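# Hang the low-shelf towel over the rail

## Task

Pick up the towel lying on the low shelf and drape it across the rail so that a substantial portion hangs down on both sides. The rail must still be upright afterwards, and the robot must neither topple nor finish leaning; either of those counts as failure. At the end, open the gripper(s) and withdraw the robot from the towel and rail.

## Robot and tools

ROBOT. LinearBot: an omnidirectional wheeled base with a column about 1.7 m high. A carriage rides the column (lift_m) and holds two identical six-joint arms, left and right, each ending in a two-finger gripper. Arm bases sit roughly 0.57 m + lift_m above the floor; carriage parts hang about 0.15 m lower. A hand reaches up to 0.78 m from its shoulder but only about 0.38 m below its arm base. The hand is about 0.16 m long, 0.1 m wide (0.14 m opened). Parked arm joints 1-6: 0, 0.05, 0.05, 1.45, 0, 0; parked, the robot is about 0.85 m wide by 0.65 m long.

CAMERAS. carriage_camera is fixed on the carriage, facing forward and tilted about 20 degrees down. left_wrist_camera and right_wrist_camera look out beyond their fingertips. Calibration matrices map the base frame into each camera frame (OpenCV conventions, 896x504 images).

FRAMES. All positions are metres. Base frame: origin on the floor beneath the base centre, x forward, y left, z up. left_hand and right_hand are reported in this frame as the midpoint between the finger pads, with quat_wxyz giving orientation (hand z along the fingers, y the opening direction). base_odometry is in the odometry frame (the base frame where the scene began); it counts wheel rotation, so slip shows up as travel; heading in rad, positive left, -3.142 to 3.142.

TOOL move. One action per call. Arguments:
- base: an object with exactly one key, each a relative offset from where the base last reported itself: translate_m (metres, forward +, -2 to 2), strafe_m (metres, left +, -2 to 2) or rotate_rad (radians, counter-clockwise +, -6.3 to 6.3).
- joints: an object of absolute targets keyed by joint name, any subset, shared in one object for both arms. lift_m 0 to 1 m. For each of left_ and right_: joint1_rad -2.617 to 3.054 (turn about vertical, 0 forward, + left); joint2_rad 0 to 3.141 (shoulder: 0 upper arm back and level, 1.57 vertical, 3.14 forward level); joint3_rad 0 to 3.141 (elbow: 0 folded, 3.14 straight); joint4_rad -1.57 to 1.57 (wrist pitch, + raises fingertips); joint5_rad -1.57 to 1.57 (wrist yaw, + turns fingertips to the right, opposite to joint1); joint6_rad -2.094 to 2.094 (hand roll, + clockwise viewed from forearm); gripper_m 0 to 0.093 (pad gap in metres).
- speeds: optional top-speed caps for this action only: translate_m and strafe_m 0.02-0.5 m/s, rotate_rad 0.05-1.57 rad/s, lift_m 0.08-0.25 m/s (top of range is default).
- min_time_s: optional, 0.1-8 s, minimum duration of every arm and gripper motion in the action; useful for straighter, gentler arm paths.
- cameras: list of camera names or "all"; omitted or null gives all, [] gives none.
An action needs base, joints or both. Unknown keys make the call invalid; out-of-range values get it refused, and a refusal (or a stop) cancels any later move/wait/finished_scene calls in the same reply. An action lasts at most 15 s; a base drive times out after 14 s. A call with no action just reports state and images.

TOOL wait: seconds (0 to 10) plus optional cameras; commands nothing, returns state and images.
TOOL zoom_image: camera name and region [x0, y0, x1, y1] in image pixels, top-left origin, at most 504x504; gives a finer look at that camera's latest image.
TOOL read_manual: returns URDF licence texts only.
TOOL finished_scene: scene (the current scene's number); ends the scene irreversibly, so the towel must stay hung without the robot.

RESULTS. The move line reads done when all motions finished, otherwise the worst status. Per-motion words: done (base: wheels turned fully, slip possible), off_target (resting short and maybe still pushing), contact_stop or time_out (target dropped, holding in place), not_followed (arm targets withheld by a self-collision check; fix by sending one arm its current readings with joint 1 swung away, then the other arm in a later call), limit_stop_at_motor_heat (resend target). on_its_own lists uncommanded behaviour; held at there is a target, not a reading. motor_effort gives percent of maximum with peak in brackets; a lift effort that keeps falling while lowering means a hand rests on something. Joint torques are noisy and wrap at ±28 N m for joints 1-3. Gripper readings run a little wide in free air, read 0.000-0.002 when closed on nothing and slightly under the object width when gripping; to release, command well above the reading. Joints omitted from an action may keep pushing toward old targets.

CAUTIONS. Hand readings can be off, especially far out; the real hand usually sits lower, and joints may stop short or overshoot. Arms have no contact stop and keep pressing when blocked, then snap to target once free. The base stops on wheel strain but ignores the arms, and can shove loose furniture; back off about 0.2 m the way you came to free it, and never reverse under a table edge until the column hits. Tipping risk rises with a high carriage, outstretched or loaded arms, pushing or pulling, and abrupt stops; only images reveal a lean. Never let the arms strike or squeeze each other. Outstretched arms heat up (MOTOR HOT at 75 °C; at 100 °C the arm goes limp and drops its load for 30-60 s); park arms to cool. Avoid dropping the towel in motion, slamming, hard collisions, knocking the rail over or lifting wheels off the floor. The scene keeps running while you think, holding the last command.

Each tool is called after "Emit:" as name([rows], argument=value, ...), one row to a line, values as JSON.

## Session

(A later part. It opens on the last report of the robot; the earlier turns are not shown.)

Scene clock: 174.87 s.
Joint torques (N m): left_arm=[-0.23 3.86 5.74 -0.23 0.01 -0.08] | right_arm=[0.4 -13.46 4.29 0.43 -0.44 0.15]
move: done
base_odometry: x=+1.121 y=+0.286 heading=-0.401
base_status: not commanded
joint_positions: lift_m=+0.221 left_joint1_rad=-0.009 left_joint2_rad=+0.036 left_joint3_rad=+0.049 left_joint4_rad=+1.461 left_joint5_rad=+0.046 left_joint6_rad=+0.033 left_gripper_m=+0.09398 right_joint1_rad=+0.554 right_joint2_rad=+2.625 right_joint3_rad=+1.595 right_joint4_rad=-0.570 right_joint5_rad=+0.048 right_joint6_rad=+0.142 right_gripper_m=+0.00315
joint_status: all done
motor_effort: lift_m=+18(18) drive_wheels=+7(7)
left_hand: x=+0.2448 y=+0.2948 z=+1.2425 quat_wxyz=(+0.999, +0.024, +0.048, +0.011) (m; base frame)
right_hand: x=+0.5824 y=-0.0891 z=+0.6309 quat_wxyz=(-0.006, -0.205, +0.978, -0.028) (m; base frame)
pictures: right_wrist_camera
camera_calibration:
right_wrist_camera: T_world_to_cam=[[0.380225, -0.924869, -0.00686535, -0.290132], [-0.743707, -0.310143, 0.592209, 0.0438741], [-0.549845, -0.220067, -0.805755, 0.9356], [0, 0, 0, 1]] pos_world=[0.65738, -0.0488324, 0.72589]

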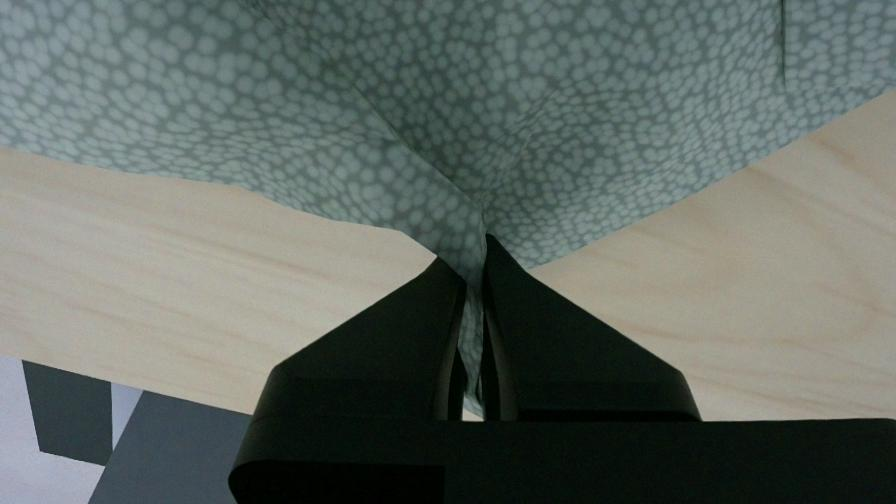

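Emit:
move(joints={"lift_m": 0.5}, speeds={"lift_m": 0.1}, cameras=["right_wrist_camera", "carriage_camera"])

Scene clock: 179.67 s.
Joint torques (N m): left_arm=[-0.32 3.9 5.76 -0.23 0.01 -0.09] | right_arm=[0.39 -13.19 4.3 0.3 -0.01 0.16]
move: done
base_odometry: x=+1.121 y=+0.286 heading=-0.401
base_status: not commanded
joint_positions: lift_m=+0.500 left_joint1_rad=-0.009 left_joint2_rad=+0.036 left_joint3_rad=+0.049 left_joint4_rad=+1.461 left_joint5_rad=+0.046 left_joint6_rad=+0.033 left_gripper_m=+0.09398 right_joint1_rad=+0.554 right_joint2_rad=+2.626 right_joint3_rad=+1.594 right_joint4_rad=-0.557 right_joint5_rad=+0.008 right_joint6_rad=+0.142 right_gripper_m=+0.00288
joint_status: all done
motor_effort: lift_m=+24(29) drive_wheels=+7(7)
left_hand: x=+0.2448 y=+0.2948 z=+1.5218 quat_wxyz=(+0.999, +0.024, +0.048, +0.011) (m; base frame)
right_hand: x=+0.5808 y=-0.0820 z=+0.9093 quat_wxyz=(-0.007, -0.205, +0.979, -0.007) (m; base frame)
pictures: carriage_camera, right_wrist_camera
camera_calibration:
carriage_camera: T_world_to_cam=[[-0.00559344, -0.999683, -0.0245389, 0.0407551], [-0.377647, 0.0248338, -0.925616, 1.45357], [0.925933, 0.00408966, -0.377667, 0.427777], [0, 0, 0, 1]] pos_world=[0.153073, 0.00289509, 1.50801]
right_wrist_camera: T_world_to_cam=[[0.379035, -0.924148, -0.0477836, -0.243149], [-0.737256, -0.332783, 0.587971, -0.121697], [-0.559273, -0.187633, -0.80747, 1.17032], [0, 0, 0, 1]] pos_world=[0.656968, -0.0456144, 1.00493]

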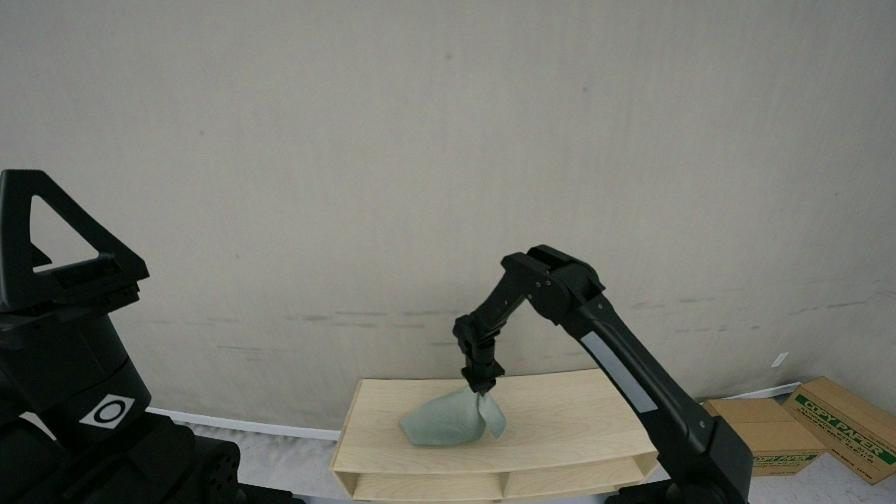

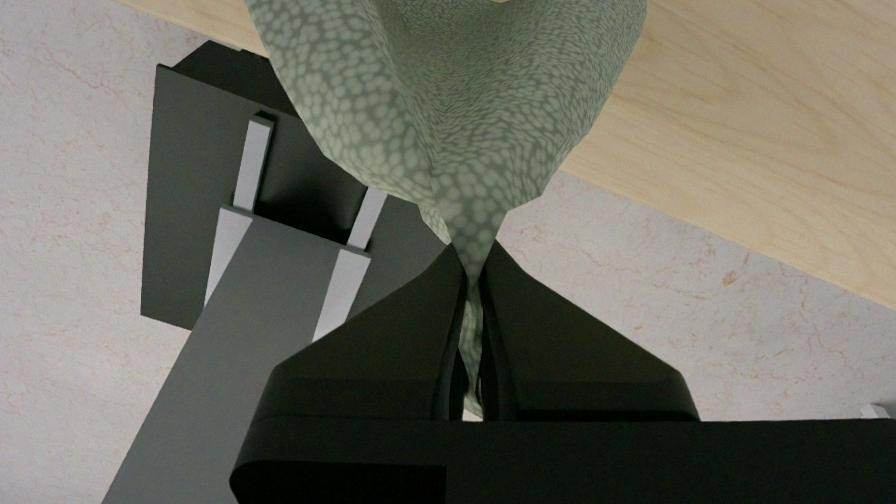

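Emit:
move(joints={"lift_m": 0.75}, speeds={"lift_m": 0.15}, cameras=["carriage_camera"])

Emit:
move(base={"translate_m": -0.3}, speeds={"translate_m": 0.2}, cameras=["carriage_camera"])

Scene clock: 185.60 s.
Joint torques (N m): left_arm=[-0.32 3.78 5.65 -0.21 -0.03 -0.08] | right_arm=[0.46 -13.39 4.41 0.33 0 0.16]
move: done
base_odometry: x=+1.121 y=+0.286 heading=-0.401
base_status: not commanded
joint_positions: lift_m=+0.750 left_joint1_rad=-0.009 left_joint2_rad=+0.036 left_joint3_rad=+0.049 left_joint4_rad=+1.461 left_joint5_rad=+0.046 left_joint6_rad=+0.033 left_gripper_m=+0.09398 right_joint1_rad=+0.554 right_joint2_rad=+2.627 right_joint3_rad=+1.594 right_joint4_rad=-0.555 right_joint5_rad=+0.007 right_joint6_rad=+0.142 right_gripper_m=+0.00288
joint_status: all done
motor_effort: lift_m=+25(29) drive_wheels=+7(7)
left_hand: x=+0.2448 y=+0.2948 z=+1.7717 quat_wxyz=(+0.999, +0.024, +0.048, +0.011) (m; base frame)
right_hand: x=+0.5808 y=-0.0819 z=+1.1586 quat_wxyz=(-0.007, -0.205, +0.979, -0.007) (m; base frame)
pictures: carriage_camera
camera_calibration:
carriage_camera: T_world_to_cam=[[-0.00559344, -0.999683, -0.0245389, 0.0468879], [-0.377647, 0.0248338, -0.925616, 1.6849], [0.925933, 0.00408966, -0.377667, 0.522163], [0, 0, 0, 1]] pos_world=[0.153073, 0.00289509, 1.75793]

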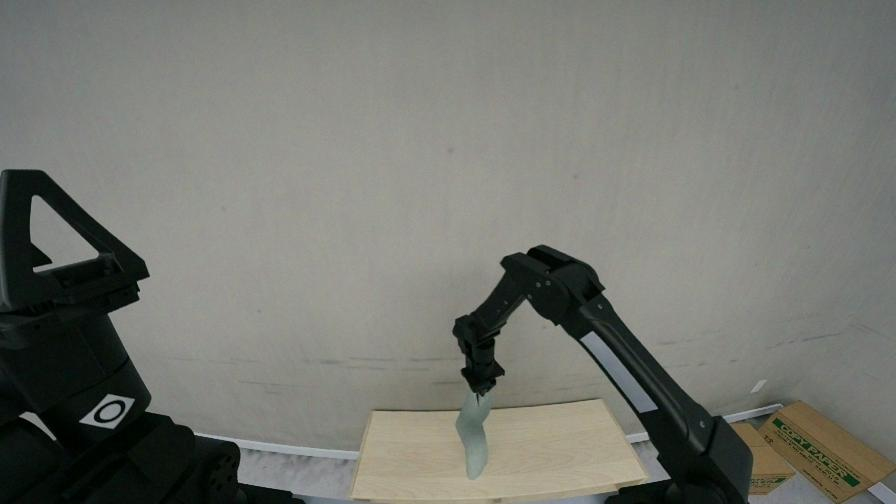

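Scene clock: 188.30 s.
Joint torques (N m): left_arm=[-0.27 3.89 5.78 -0.21 0 -0.08] | right_arm=[-0.08 -13.49 4.4 0.28 0.01 0.15]
move: done
base_odometry: x=+0.845 y=+0.403 heading=-0.400
base_status: done
joint_positions: lift_m=+0.750 left_joint1_rad=-0.009 left_joint2_rad=+0.036 left_joint3_rad=+0.049 left_joint4_rad=+1.460 left_joint5_rad=+0.046 left_joint6_rad=+0.033 left_gripper_m=+0.09398 right_joint1_rad=+0.558 right_joint2_rad=+2.627 right_joint3_rad=+1.594 right_joint4_rad=-0.551 right_joint5_rad=+0.007 right_joint6_rad=+0.142 right_gripper_m=+0.00288
joint_status: not commanded
motor_effort: lift_m=+25(25) drive_wheels=-6(13)
left_hand: x=+0.2450 y=+0.2948 z=+1.7717 quat_wxyz=(+0.998, +0.024, +0.048, +0.011) (m; base frame)
right_hand: x=+0.5806 y=-0.0797 z=+1.1585 quat_wxyz=(-0.005, -0.207, +0.978, -0.006) (m; base frame)
pictures: carriage_camera
camera_calibration:
carriage_camera: T_world_to_cam=[[-0.00559344, -0.999683, -0.0245389, 0.0468879], [-0.377647, 0.0248338, -0.925616, 1.6849], [0.925933, 0.00408966, -0.377667, 0.522163], [0, 0, 0, 1]] pos_world=[0.153073, 0.00289509, 1.75793]

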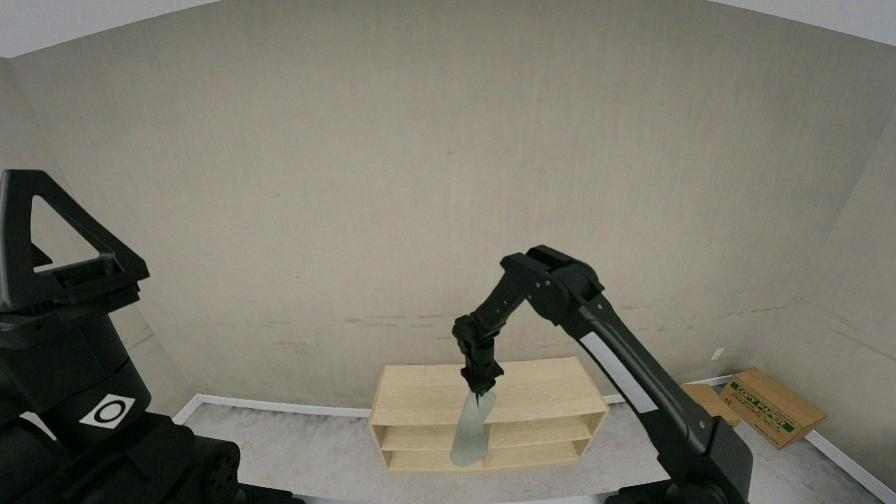

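Emit:
move(base={"translate_m": -1.25}, speeds={"translate_m": 0.3}, cameras=[])

Emit:
move(base={"rotate_rad": 1.364}, speeds={"rotate_rad": 0.6}, cameras=["carriage_camera"])

Scene clock: 213.47 s.
Joint torques (N m): left_arm=[-0.34 3.89 5.63 -0.19 0.01 -0.08] | right_arm=[-0.01 -13.26 4.45 0.24 0 0.15]
move: done
base_odometry: x=-0.307 y=+0.889 heading=-0.399
base_status: done
joint_positions: lift_m=+0.750 left_joint1_rad=-0.009 left_joint2_rad=+0.036 left_joint3_rad=+0.049 left_joint4_rad=+1.460 left_joint5_rad=+0.046 left_joint6_rad=+0.033 left_gripper_m=+0.09398 right_joint1_rad=+0.559 right_joint2_rad=+2.627 right_joint3_rad=+1.594 right_joint4_rad=-0.550 right_joint5_rad=+0.006 right_joint6_rad=+0.142 right_gripper_m=+0.00288
joint_status: not commanded
motor_effort: lift_m=+25(25) drive_wheels=-5(16)
left_hand: x=+0.2451 y=+0.2948 z=+1.7717 quat_wxyz=(+0.998, +0.024, +0.048, +0.011) (m; base frame)
right_hand: x=+0.5805 y=-0.0790 z=+1.1585 quat_wxyz=(-0.005, -0.207, +0.978, -0.005) (m; base frame)
pictures: none
No camera images: "cameras" was empty.

Scene clock: 216.77 s.
Joint torques (N m): left_arm=[-0.23 3.95 5.71 -0.19 0.01 -0.07] | right_arm=[-0.39 -13.41 4.41 0.28 0.02 0.15]
move: done
base_odometry: x=-0.307 y=+0.889 heading=+0.964
base_status: done
joint_positions: lift_m=+0.750 left_joint1_rad=-0.009 left_joint2_rad=+0.036 left_joint3_rad=+0.049 left_joint4_rad=+1.460 left_joint5_rad=+0.046 left_joint6_rad=+0.033 left_gripper_m=+0.09399 right_joint1_rad=+0.561 right_joint2_rad=+2.627 right_joint3_rad=+1.594 right_joint4_rad=-0.551 right_joint5_rad=+0.006 right_joint6_rad=+0.142 right_gripper_m=+0.00288
joint_status: not commanded
motor_effort: lift_m=+25(25) drive_wheels=+8(13)
left_hand: x=+0.2451 y=+0.2948 z=+1.7717 quat_wxyz=(+0.998, +0.024, +0.048, +0.011) (m; base frame)
right_hand: x=+0.5800 y=-0.0787 z=+1.1585 quat_wxyz=(-0.005, -0.208, +0.978, -0.005) (m; base frame)
pictures: carriage_camera
camera_calibration:
carriage_camera: T_world_to_cam=[[-0.00559344, -0.999683, -0.0245389, 0.0468879], [-0.377647, 0.0248338, -0.925616, 1.6849], [0.925933, 0.00408966, -0.377667, 0.522163], [0, 0, 0, 1]] pos_world=[0.153073, 0.00289509, 1.75793]

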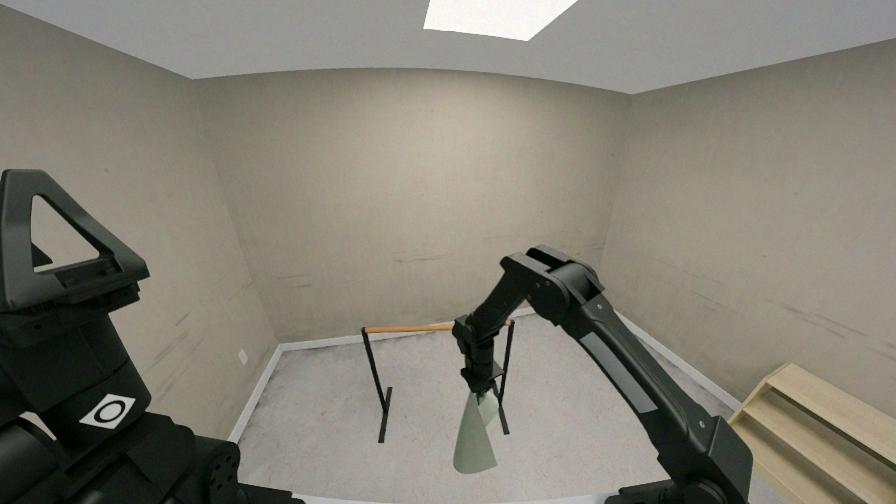

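Emit:
zoom_image(camera="carriage_camera", region=[340, 290, 560, 460])

Scaled by 2.291 from the camera's 896x504 image, which has a finer 1280x720 frame.

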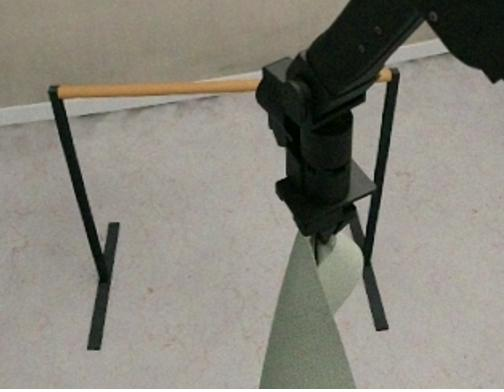

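Emit:
move(base={"rotate_rad": 0.05}, cameras=[])

Emit:
move(base={"translate_m": 0.45}, speeds={"translate_m": 0.25}, cameras=["carriage_camera"])

Scene clock: 240.27 s.
Joint torques (N m): left_arm=[-0.29 3.96 5.7 -0.19 0 -0.07] | right_arm=[-0.47 -13.46 4.41 0.27 0.03 0.16]
move: done
base_odometry: x=-0.307 y=+0.889 heading=+1.014
base_status: done
joint_positions: lift_m=+0.750 left_joint1_rad=-0.009 left_joint2_rad=+0.036 left_joint3_rad=+0.049 left_joint4_rad=+1.460 left_joint5_rad=+0.046 left_joint6_rad=+0.033 left_gripper_m=+0.09399 right_joint1_rad=+0.563 right_joint2_rad=+2.627 right_joint3_rad=+1.594 right_joint4_rad=-0.551 right_joint5_rad=+0.006 right_joint6_rad=+0.142 right_gripper_m=+0.00288
joint_status: not commanded
motor_effort: lift_m=+25(25) drive_wheels=+8(13)
left_hand: x=+0.2451 y=+0.2948 z=+1.7717 quat_wxyz=(+0.998, +0.024, +0.048, +0.011) (m; base frame)
right_hand: x=+0.5794 y=-0.0778 z=+1.1585 quat_wxyz=(-0.006, -0.209, +0.978, -0.005) (m; base frame)
pictures: none
No camera images: "cameras" was empty.

Scene clock: 243.33 s.
Joint torques (N m): left_arm=[-0.29 3.86 5.65 -0.19 0.01 -0.08] | right_arm=[-0.57 -13.15 4.42 0.27 0.04 0.15]
move: done
base_odometry: x=-0.070 y=+1.271 heading=+1.015
base_status: done
joint_positions: lift_m=+0.750 left_joint1_rad=-0.009 left_joint2_rad=+0.036 left_joint3_rad=+0.049 left_joint4_rad=+1.460 left_joint5_rad=+0.046 left_joint6_rad=+0.033 left_gripper_m=+0.09399 right_joint1_rad=+0.562 right_joint2_rad=+2.627 right_joint3_rad=+1.594 right_joint4_rad=-0.551 right_joint5_rad=+0.005 right_joint6_rad=+0.142 right_gripper_m=+0.00288
joint_status: not commanded
motor_effort: lift_m=+25(25) drive_wheels=-6(17)
left_hand: x=+0.2451 y=+0.2948 z=+1.7717 quat_wxyz=(+0.998, +0.024, +0.048, +0.011) (m; base frame)
right_hand: x=+0.5795 y=-0.0781 z=+1.1585 quat_wxyz=(-0.006, -0.209, +0.978, -0.005) (m; base frame)
pictures: carriage_camera
camera_calibration:
carriage_camera: T_world_to_cam=[[-0.00559344, -0.999683, -0.0245389, 0.0468879], [-0.377647, 0.0248338, -0.925616, 1.6849], [0.925933, 0.00408966, -0.377667, 0.522163], [0, 0, 0, 1]] pos_world=[0.153073, 0.00289509, 1.75793]

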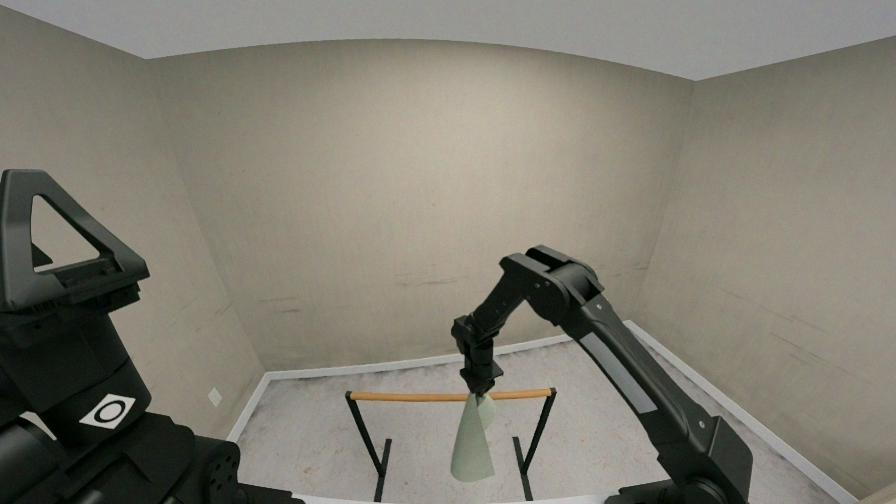

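Emit:
move(base={"translate_m": 0.18}, speeds={"translate_m": 0.15}, cameras=["carriage_camera", "right_wrist_camera"])

Scene clock: 250.30 s.
Joint torques (N m): left_arm=[-0.28 3.92 5.67 -0.21 0 -0.1] | right_arm=[-0.31 -13.53 4.29 0.28 0.04 0.14]
move: done
base_odometry: x=+0.025 y=+1.424 heading=+1.016
base_status: done
joint_positions: lift_m=+0.750 left_joint1_rad=-0.009 left_joint2_rad=+0.036 left_joint3_rad=+0.049 left_joint4_rad=+1.460 left_joint5_rad=+0.046 left_joint6_rad=+0.033 left_gripper_m=+0.09399 right_joint1_rad=+0.562 right_joint2_rad=+2.627 right_joint3_rad=+1.594 right_joint4_rad=-0.551 right_joint5_rad=+0.005 right_joint6_rad=+0.142 right_gripper_m=+0.00288
joint_status: not commanded
motor_effort: lift_m=+25(25) drive_wheels=-6(15)
left_hand: x=+0.2450 y=+0.2948 z=+1.7717 quat_wxyz=(+0.998, +0.024, +0.048, +0.011) (m; base frame)
right_hand: x=+0.5794 y=-0.0779 z=+1.1585 quat_wxyz=(-0.006, -0.209, +0.978, -0.005) (m; base frame)
pictures: carriage_camera, right_wrist_camera
camera_calibration:
carriage_camera: T_world_to_cam=[[-0.00559344, -0.999683, -0.0245389, 0.0468879], [-0.377647, 0.0248338, -0.925616, 1.6849], [0.925933, 0.00408966, -0.377667, 0.522163], [0, 0, 0, 1]] pos_world=[0.153073, 0.00289509, 1.75793]
right_wrist_camera: T_world_to_cam=[[0.387163, -0.920552, -0.0518519, -0.226557], [-0.735335, -0.342213, 0.584955, -0.266311], [-0.556226, -0.188344, -0.809406, 1.37199], [0, 0, 0, 1]] pos_world=[0.655025, -0.0412861, 1.25453]

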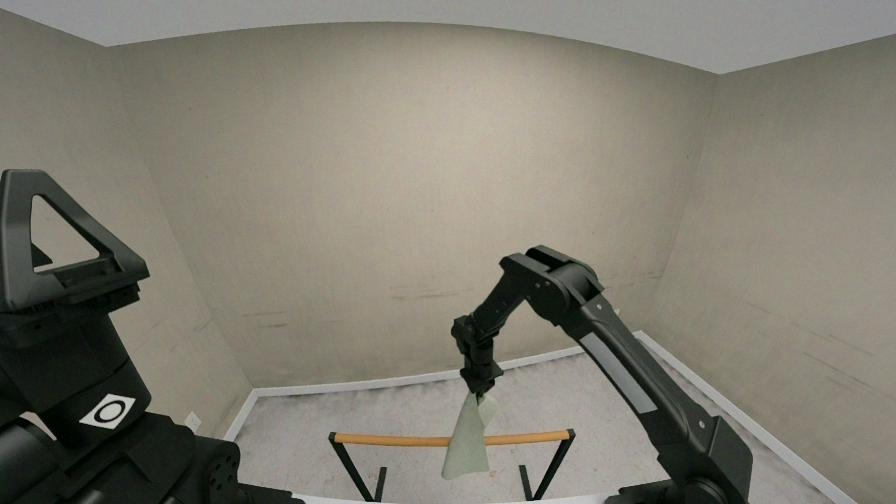

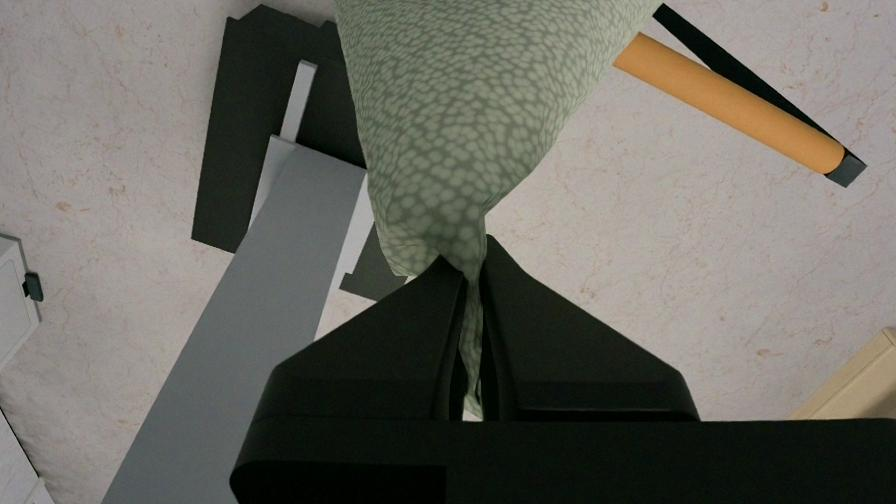

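Emit:
move(joints={"right_joint1_rad": 0.301, "right_joint2_rad": 2.8175, "right_joint3_rad": 2.0163, "right_joint4_rad": -0.1988, "lift_m": 0.5}, speeds={"lift_m": 0.08}, min_time_s=2.2, cameras=["carriage_camera", "right_wrist_camera"])

Scene clock: 270.10 s.
Joint torques (N m): left_arm=[-0.29 3.96 5.63 -0.18 -0.01 -0.07] | right_arm=[-0.72 -14.83 8.35 1.45 0.03 0.14]
move: done
base_odometry: x=+0.025 y=+1.424 heading=+1.016
base_status: not commanded
joint_positions: lift_m=+0.500 left_joint1_rad=-0.009 left_joint2_rad=+0.036 left_joint3_rad=+0.049 left_joint4_rad=+1.460 left_joint5_rad=+0.046 left_joint6_rad=+0.033 left_gripper_m=+0.09399 right_joint1_rad=+0.307 right_joint2_rad=+2.794 right_joint3_rad=+1.995 right_joint4_rad=-0.211 right_joint5_rad=+0.005 right_joint6_rad=+0.142 right_gripper_m=+0.00288
joint_status: all done
motor_effort: lift_m=+19(20) drive_wheels=+7(7)
left_hand: x=+0.2450 y=+0.2948 z=+1.5223 quat_wxyz=(+0.998, +0.024, +0.048, +0.011) (m; base frame)
right_hand: x=+0.8051 y=-0.1186 z=+0.9528 quat_wxyz=(+0.270, -0.079, +0.958, +0.059) (m; base frame)
pictures: carriage_camera, right_wrist_camera
camera_calibration:
carriage_camera: T_world_to_cam=[[-0.00559344, -0.999683, -0.0245389, 0.0407694], [-0.377647, 0.0248338, -0.925616, 1.45411], [0.925933, 0.00408966, -0.377667, 0.427996], [0, 0, 0, 1]] pos_world=[0.153073, 0.00289509, 1.50859]
right_wrist_camera: T_world_to_cam=[[0.193674, -0.972108, -0.132277, -0.135846], [-0.977843, -0.202195, 0.0542245, 0.723631], [-0.0794578, 0.118844, -0.989729, 1.1477], [0, 0, 0, 1]] pos_world=[0.8251, -0.122139, 1.0787]

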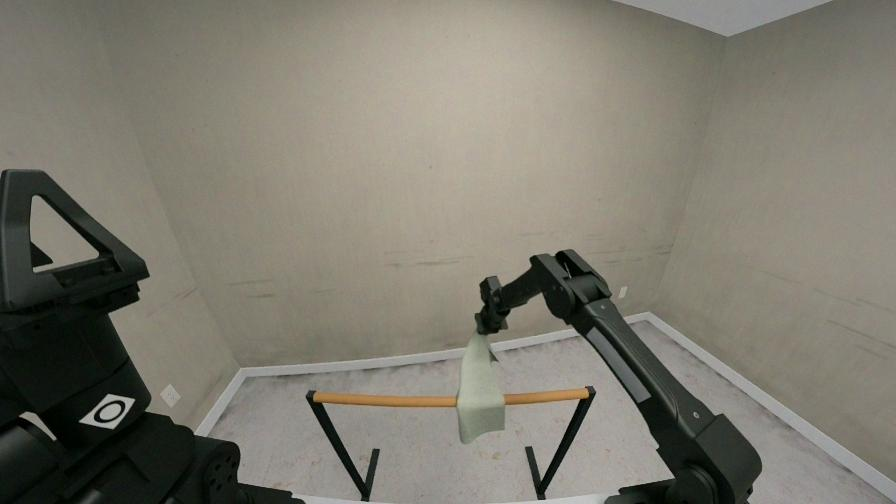

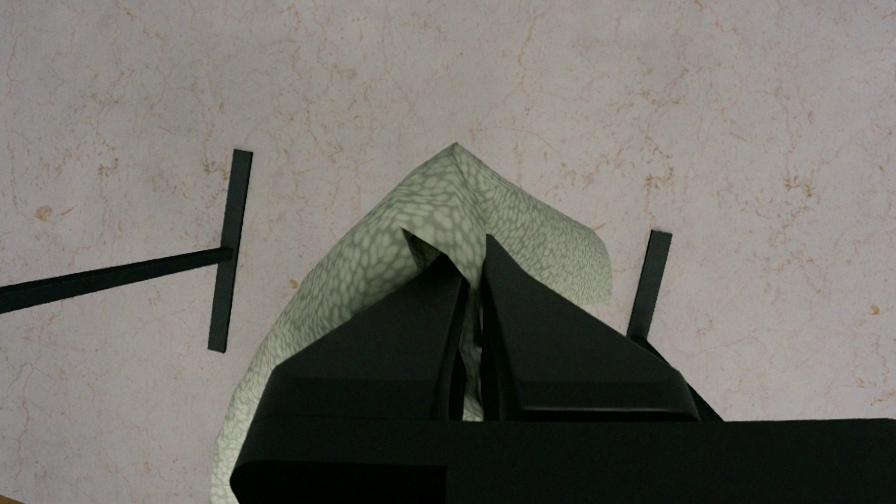

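Emit:
move(joints={"lift_m": 0.38}, speeds={"lift_m": 0.08}, cameras=["carriage_camera", "right_wrist_camera"])

Scene clock: 276.73 s.
Joint torques (N m): left_arm=[-0.28 3.85 5.71 -0.21 0.01 -0.09] | right_arm=[-0.99 -15.15 7.9 1.42 0.03 0.14]
move: done
base_odometry: x=+0.025 y=+1.424 heading=+1.016
base_status: not commanded
joint_positions: lift_m=+0.380 left_joint1_rad=-0.009 left_joint2_rad=+0.036 left_joint3_rad=+0.049 left_joint4_rad=+1.460 left_joint5_rad=+0.046 left_joint6_rad=+0.033 left_gripper_m=+0.09399 right_joint1_rad=+0.307 right_joint2_rad=+2.797 right_joint3_rad=+2.000 right_joint4_rad=-0.205 right_joint5_rad=+0.005 right_joint6_rad=+0.142 right_gripper_m=+0.00288
joint_status: all done
motor_effort: lift_m=+20(20) drive_wheels=+7(7)
left_hand: x=+0.2450 y=+0.2948 z=+1.4023 quat_wxyz=(+0.998, +0.024, +0.048, +0.011) (m; base frame)
right_hand: x=+0.8075 y=-0.1179 z=+0.8337 quat_wxyz=(+0.274, -0.079, +0.957, +0.060) (m; base frame)
pictures: carriage_camera, right_wrist_camera
camera_calibration:
carriage_camera: T_world_to_cam=[[-0.00559344, -0.999683, -0.0245389, 0.0378242], [-0.377647, 0.0248338, -0.925616, 1.34301], [0.925933, 0.00408966, -0.377667, 0.382668], [0, 0, 0, 1]] pos_world=[0.153073, 0.00289509, 1.38856]
right_wrist_camera: T_world_to_cam=[[0.194784, -0.971756, -0.133228, -0.151388], [-0.97826, -0.202327, 0.0455079, 0.740111], [-0.0711783, 0.121468, -0.99004, 1.02385], [0, 0, 0, 1]] pos_world=[0.826384, -0.121732, 0.959799]

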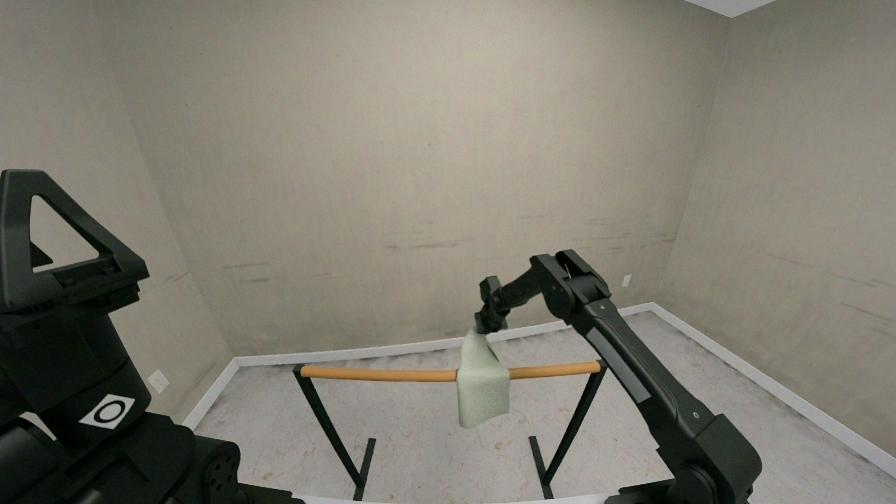

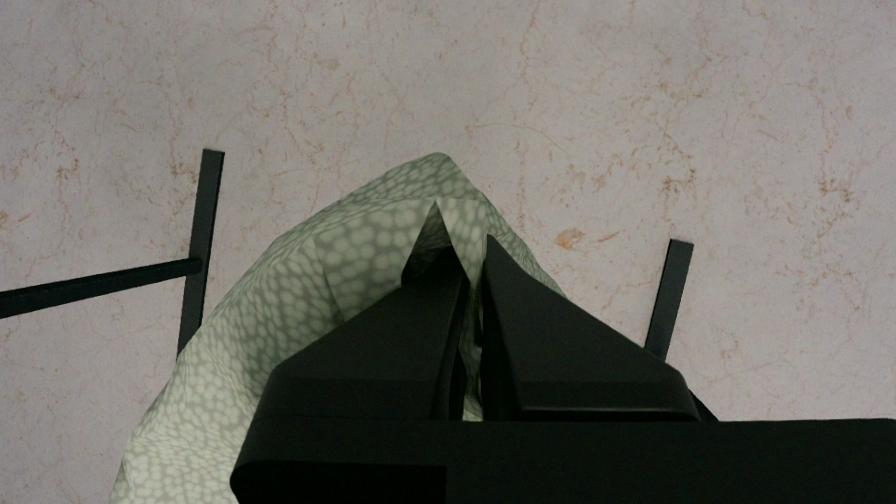

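Emit:
move(joints={"lift_m": 0.33}, speeds={"lift_m": 0.08}, cameras=["carriage_camera"])

Scene clock: 281.90 s.
Joint torques (N m): left_arm=[-0.21 3.9 5.74 -0.2 0 -0.09] | right_arm=[-0.83 -15.24 7.57 1.42 0.02 0.14]
move: done
base_odometry: x=+0.025 y=+1.424 heading=+1.016
base_status: not commanded
joint_positions: lift_m=+0.330 left_joint1_rad=-0.009 left_joint2_rad=+0.036 left_joint3_rad=+0.049 left_joint4_rad=+1.460 left_joint5_rad=+0.046 left_joint6_rad=+0.033 left_gripper_m=+0.09399 right_joint1_rad=+0.307 right_joint2_rad=+2.799 right_joint3_rad=+2.004 right_joint4_rad=-0.201 right_joint5_rad=+0.005 right_joint6_rad=+0.142 right_gripper_m=+0.00288
joint_status: all done
motor_effort: lift_m=+20(20) drive_wheels=+7(7)
left_hand: x=+0.2450 y=+0.2948 z=+1.3523 quat_wxyz=(+0.998, +0.024, +0.048, +0.011) (m; base frame)
right_hand: x=+0.8088 y=-0.1175 z=+0.7840 quat_wxyz=(+0.276, -0.079, +0.956, +0.061) (m; base frame)
pictures: carriage_camera
camera_calibration:
carriage_camera: T_world_to_cam=[[-0.00559344, -0.999683, -0.0245389, 0.0365973], [-0.377647, 0.0248338, -0.925616, 1.29674], [0.925933, 0.00408966, -0.377667, 0.363786], [0, 0, 0, 1]] pos_world=[0.153073, 0.00289509, 1.33857]

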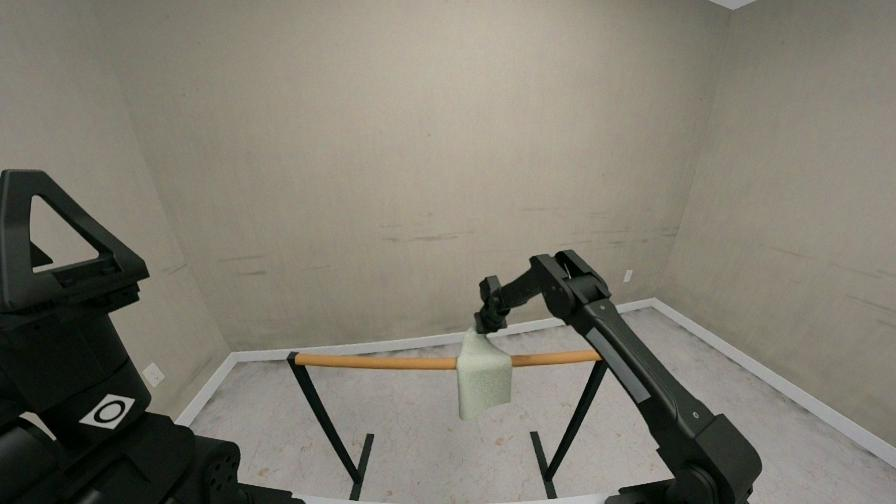

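Emit:
move(joints={"right_gripper_m": 0.05}, min_time_s=2, cameras=["carriage_camera", "right_wrist_camera"])

Scene clock: 287.03 s.
Joint torques (N m): left_arm=[-0.25 3.82 5.68 -0.2 0.01 -0.09] | right_arm=[-0.76 -15.35 7.64 1.39 0.03 0.15]
move: done
base_odometry: x=+0.025 y=+1.424 heading=+1.016
base_status: not commanded
joint_positions: lift_m=+0.330 left_joint1_rad=-0.009 left_joint2_rad=+0.036 left_joint3_rad=+0.049 left_joint4_rad=+1.460 left_joint5_rad=+0.046 left_joint6_rad=+0.033 left_gripper_m=+0.09399 right_joint1_rad=+0.307 right_joint2_rad=+2.799 right_joint3_rad=+2.004 right_joint4_rad=-0.201 right_joint5_rad=+0.005 right_joint6_rad=+0.142 right_gripper_m=+0.04989
joint_status: all done
motor_effort: lift_m=+19(20) drive_wheels=+7(7)
left_hand: x=+0.2450 y=+0.2948 z=+1.3523 quat_wxyz=(+0.998, +0.024, +0.048, +0.011) (m; base frame)
right_hand: x=+0.8088 y=-0.1175 z=+0.7840 quat_wxyz=(+0.276, -0.079, +0.956, +0.061) (m; base frame)
pictures: carriage_camera, right_wrist_camera
camera_calibration:
carriage_camera: T_world_to_cam=[[-0.00559344, -0.999683, -0.0245389, 0.0365973], [-0.377647, 0.0248338, -0.925616, 1.29674], [0.925933, 0.00408966, -0.377667, 0.363786], [0, 0, 0, 1]] pos_world=[0.153073, 0.00289509, 1.33857]
right_wrist_camera: T_world_to_cam=[[0.195415, -0.971556, -0.133762, -0.157924], [-0.978464, -0.202392, 0.0405795, 0.747765], [-0.0664975, 0.122951, -0.990182, 0.971223], [0, 0, 0, 1]] pos_world=[0.827105, -0.121504, 0.91022]

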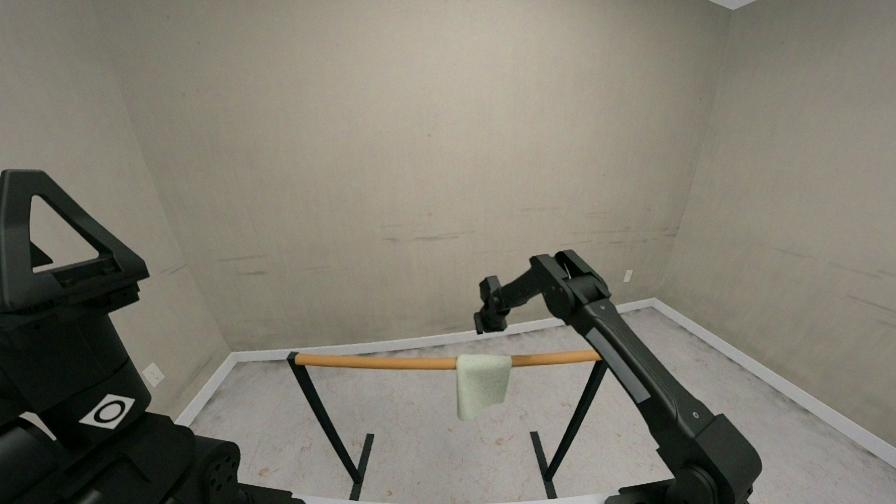

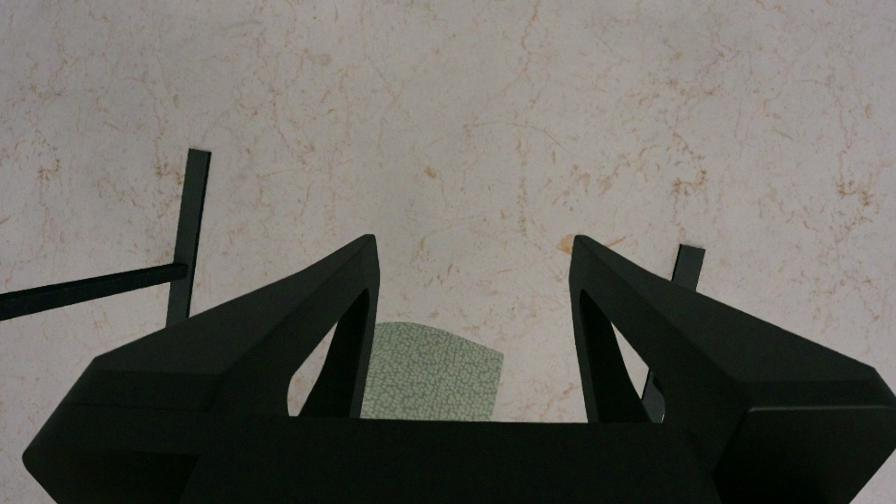

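Emit:
move(joints={"lift_m": 0.65}, speeds={"lift_m": 0.2}, cameras=["carriage_camera"])

Emit:
move(base={"translate_m": -0.6}, speeds={"translate_m": 0.3}, cameras=["carriage_camera"])

Emit:
zoom_image(camera="carriage_camera", region=[320, 300, 580, 480])

Scene clock: 291.97 s.
Joint torques (N m): left_arm=[-0.31 3.92 5.72 -0.2 -0.01 -0.1] | right_arm=[-0.76 -15.68 7.54 1.29 0.04 0.14]
move: done
base_odometry: x=+0.025 y=+1.424 heading=+1.016
base_status: not commanded
joint_positions: lift_m=+0.650 left_joint1_rad=-0.009 left_joint2_rad=+0.036 left_joint3_rad=+0.049 left_joint4_rad=+1.460 left_joint5_rad=+0.046 left_joint6_rad=+0.033 left_gripper_m=+0.09399 right_joint1_rad=+0.307 right_joint2_rad=+2.805 right_joint3_rad=+2.007 right_joint4_rad=-0.195 right_joint5_rad=+0.005 right_joint6_rad=+0.142 right_gripper_m=+0.04989
joint_status: all done
motor_effort: lift_m=+24(30) drive_wheels=+7(7)
left_hand: x=+0.2450 y=+0.2948 z=+1.6718 quat_wxyz=(+0.998, +0.024, +0.048, +0.011) (m; base frame)
right_hand: x=+0.8098 y=-0.1171 z=+1.1023 quat_wxyz=(+0.278, -0.078, +0.955, +0.061) (m; base frame)
pictures: carriage_camera
camera_calibration:
carriage_camera: T_world_to_cam=[[-0.00559344, -0.999683, -0.0245389, 0.0444359], [-0.377647, 0.0248338, -0.925616, 1.59241], [0.925933, 0.00408966, -0.377667, 0.484427], [0, 0, 0, 1]] pos_world=[0.153073, 0.00289509, 1.65801]

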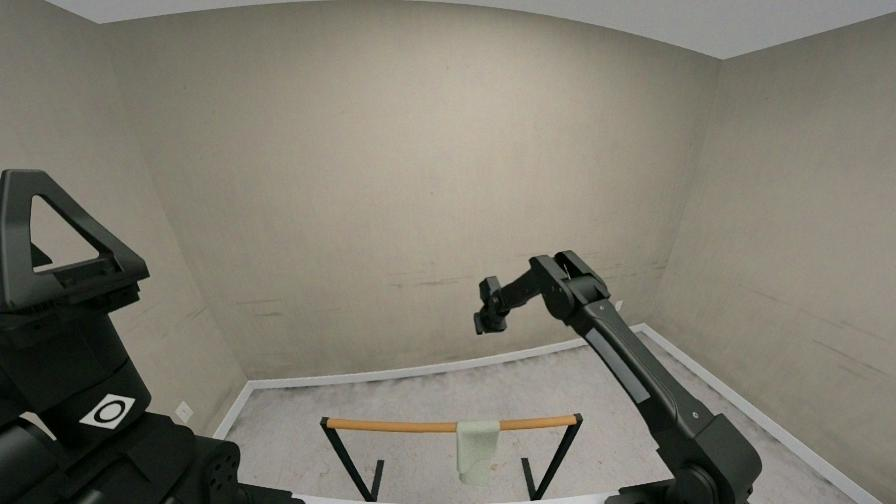

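Scene clock: 295.47 s.
Joint torques (N m): left_arm=[-0.29 3.95 5.72 -0.14 0 -0.09] | right_arm=[-0.36 -16.02 7.49 1.35 0.02 0.15]
move: done
base_odometry: x=-0.291 y=+0.914 heading=+1.017
base_status: done
joint_positions: lift_m=+0.650 left_joint1_rad=-0.009 left_joint2_rad=+0.036 left_joint3_rad=+0.049 left_joint4_rad=+1.459 left_joint5_rad=+0.046 left_joint6_rad=+0.033 left_gripper_m=+0.09399 right_joint1_rad=+0.302 right_joint2_rad=+2.805 right_joint3_rad=+2.007 right_joint4_rad=-0.192 right_joint5_rad=+0.004 right_joint6_rad=+0.142 right_gripper_m=+0.04989
joint_status: not commanded
motor_effort: lift_m=+24(24) drive_wheels=-6(18)
left_hand: x=+0.2452 y=+0.2947 z=+1.6717 quat_wxyz=(+0.998, +0.024, +0.048, +0.011) (m; base frame)
right_hand: x=+0.8112 y=-0.1196 z=+1.1026 quat_wxyz=(+0.280, -0.076, +0.955, +0.061) (m; base frame)
pictures: carriage_camera
camera_calibration:
carriage_camera: T_world_to_cam=[[-0.00559344, -0.999683, -0.0245389, 0.0444359], [-0.377647, 0.0248338, -0.925616, 1.59241], [0.925933, 0.00408966, -0.377667, 0.484427], [0, 0, 0, 1]] pos_world=[0.153073, 0.00289509, 1.65801]

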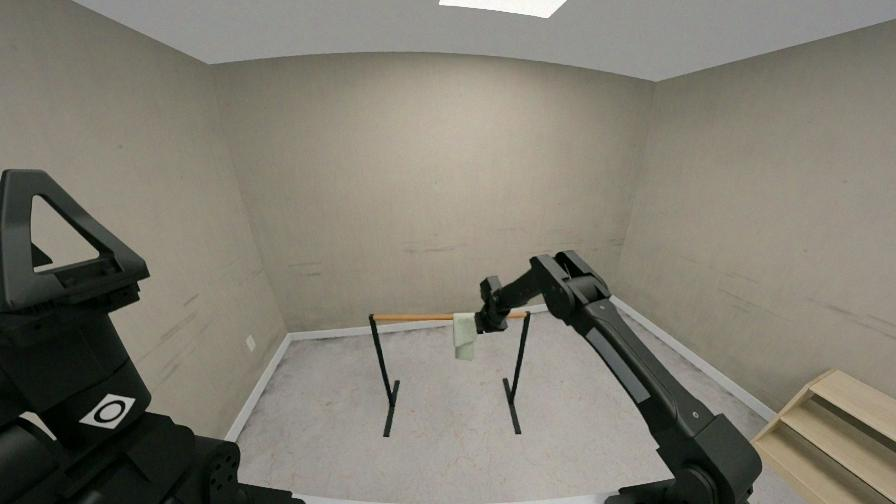

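Scaled by 1.938 from the camera's 896x504 image, which has a finer 1280x720 frame.

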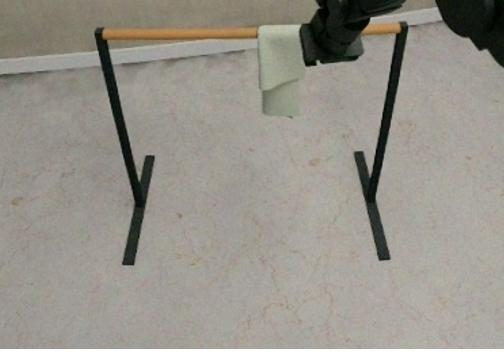

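Emit:
move(joints={"right_joint1_rad": 0, "right_joint2_rad": 1.3, "right_joint3_rad": 1.0, "right_joint4_rad": 0.5, "lift_m": 0.5}, min_time_s=2, cameras=[])

Emit:
move(joints={"right_joint1_rad": 0, "right_joint2_rad": 0.05, "right_joint3_rad": 0.05, "right_joint4_rad": 1.45, "right_joint5_rad": 0, "right_joint6_rad": 0}, min_time_s=2, cameras=["carriage_camera"])

Emit:
zoom_image(camera="carriage_camera", region=[350, 270, 560, 440])

Scene clock: 303.47 s.
Joint torques (N m): left_arm=[-0.35 3.93 5.64 -0.17 0.02 -0.08] | right_arm=[-0.9 -7.66 6.97 1.99 0.03 0.14]
move: done
base_odometry: x=-0.291 y=+0.914 heading=+1.017
base_status: not commanded
joint_positions: lift_m=+0.500 left_joint1_rad=-0.009 left_joint2_rad=+0.036 left_joint3_rad=+0.049 left_joint4_rad=+1.459 left_joint5_rad=+0.046 left_joint6_rad=+0.033 left_gripper_m=+0.09399 right_joint1_rad=+0.007 right_joint2_rad=+1.316 right_joint3_rad=+1.013 right_joint4_rad=+0.491 right_joint5_rad=+0.004 right_joint6_rad=+0.142 right_gripper_m=+0.04989
joint_status: all done
motor_effort: lift_m=+20(20) drive_wheels=+7(7)
left_hand: x=+0.2452 y=+0.2947 z=+1.5223 quat_wxyz=(+0.998, +0.024, +0.048, +0.011) (m; base frame)
right_hand: x=+0.6676 y=-0.3007 z=+1.4906 quat_wxyz=(+0.768, +0.045, +0.636, +0.056) (m; base frame)
pictures: none
No camera images: "cameras" was empty.

Scene clock: 305.80 s.
Joint torques (N m): left_arm=[-0.24 3.95 5.75 -0.18 0 -0.08] | right_arm=[-0.87 2.74 4.88 0.03 0.01 -0.13]
move: done
base_odometry: x=-0.291 y=+0.914 heading=+1.017
base_status: not commanded
joint_positions: lift_m=+0.500 left_joint1_rad=-0.009 left_joint2_rad=+0.036 left_joint3_rad=+0.049 left_joint4_rad=+1.459 left_joint5_rad=+0.046 left_joint6_rad=+0.033 left_gripper_m=+0.09399 right_joint1_rad=+0.007 right_joint2_rad=+0.062 right_joint3_rad=+0.061 right_joint4_rad=+1.434 right_joint5_rad=+0.004 right_joint6_rad=+0.014 right_gripper_m=+0.04989
joint_status: all done
motor_effort: lift_m=+20(20) drive_wheels=+7(7)
left_hand: x=+0.2452 y=+0.2947 z=+1.5223 quat_wxyz=(+0.998, +0.024, +0.048, +0.011) (m; base frame)
right_hand: x=+0.2565 y=-0.3034 z=+1.5245 quat_wxyz=(+0.998, +0.002, +0.069, +0.010) (m; base frame)
pictures: carriage_camera
camera_calibration:
carriage_camera: T_world_to_cam=[[-0.00559344, -0.999683, -0.0245389, 0.0407679], [-0.377647, 0.0248338, -0.925616, 1.45405], [0.925933, 0.00408966, -0.377667, 0.427974], [0, 0, 0, 1]] pos_world=[0.153073, 0.00289509, 1.50853]

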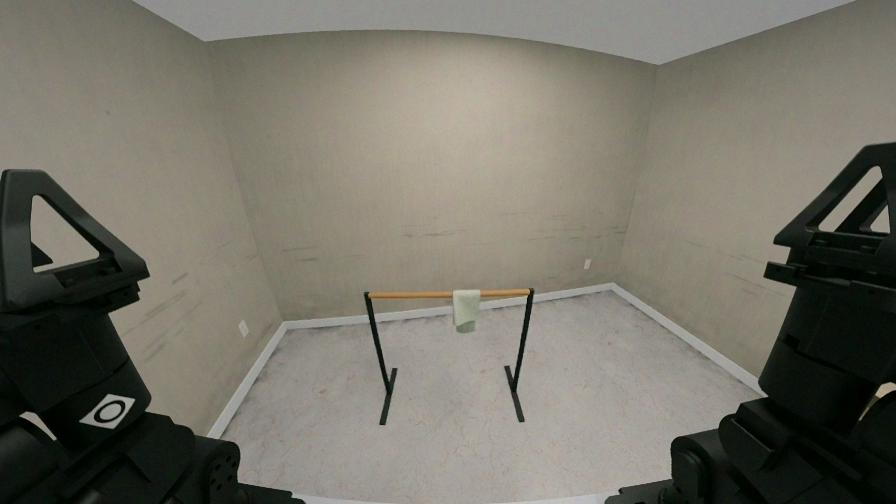

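Scaled by 2.400 from the camera's 896x504 image, which has a finer 1280x720 frame.

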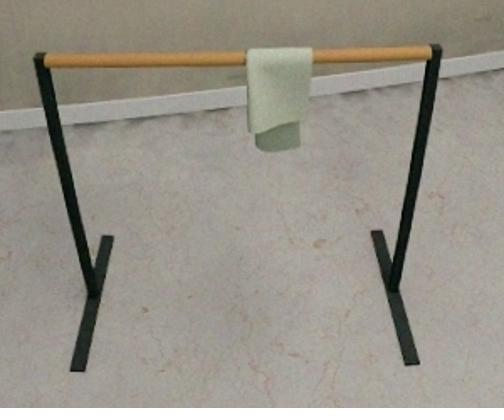

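Emit:
finished_scene(scene=1)

The scene is finished: the task was done.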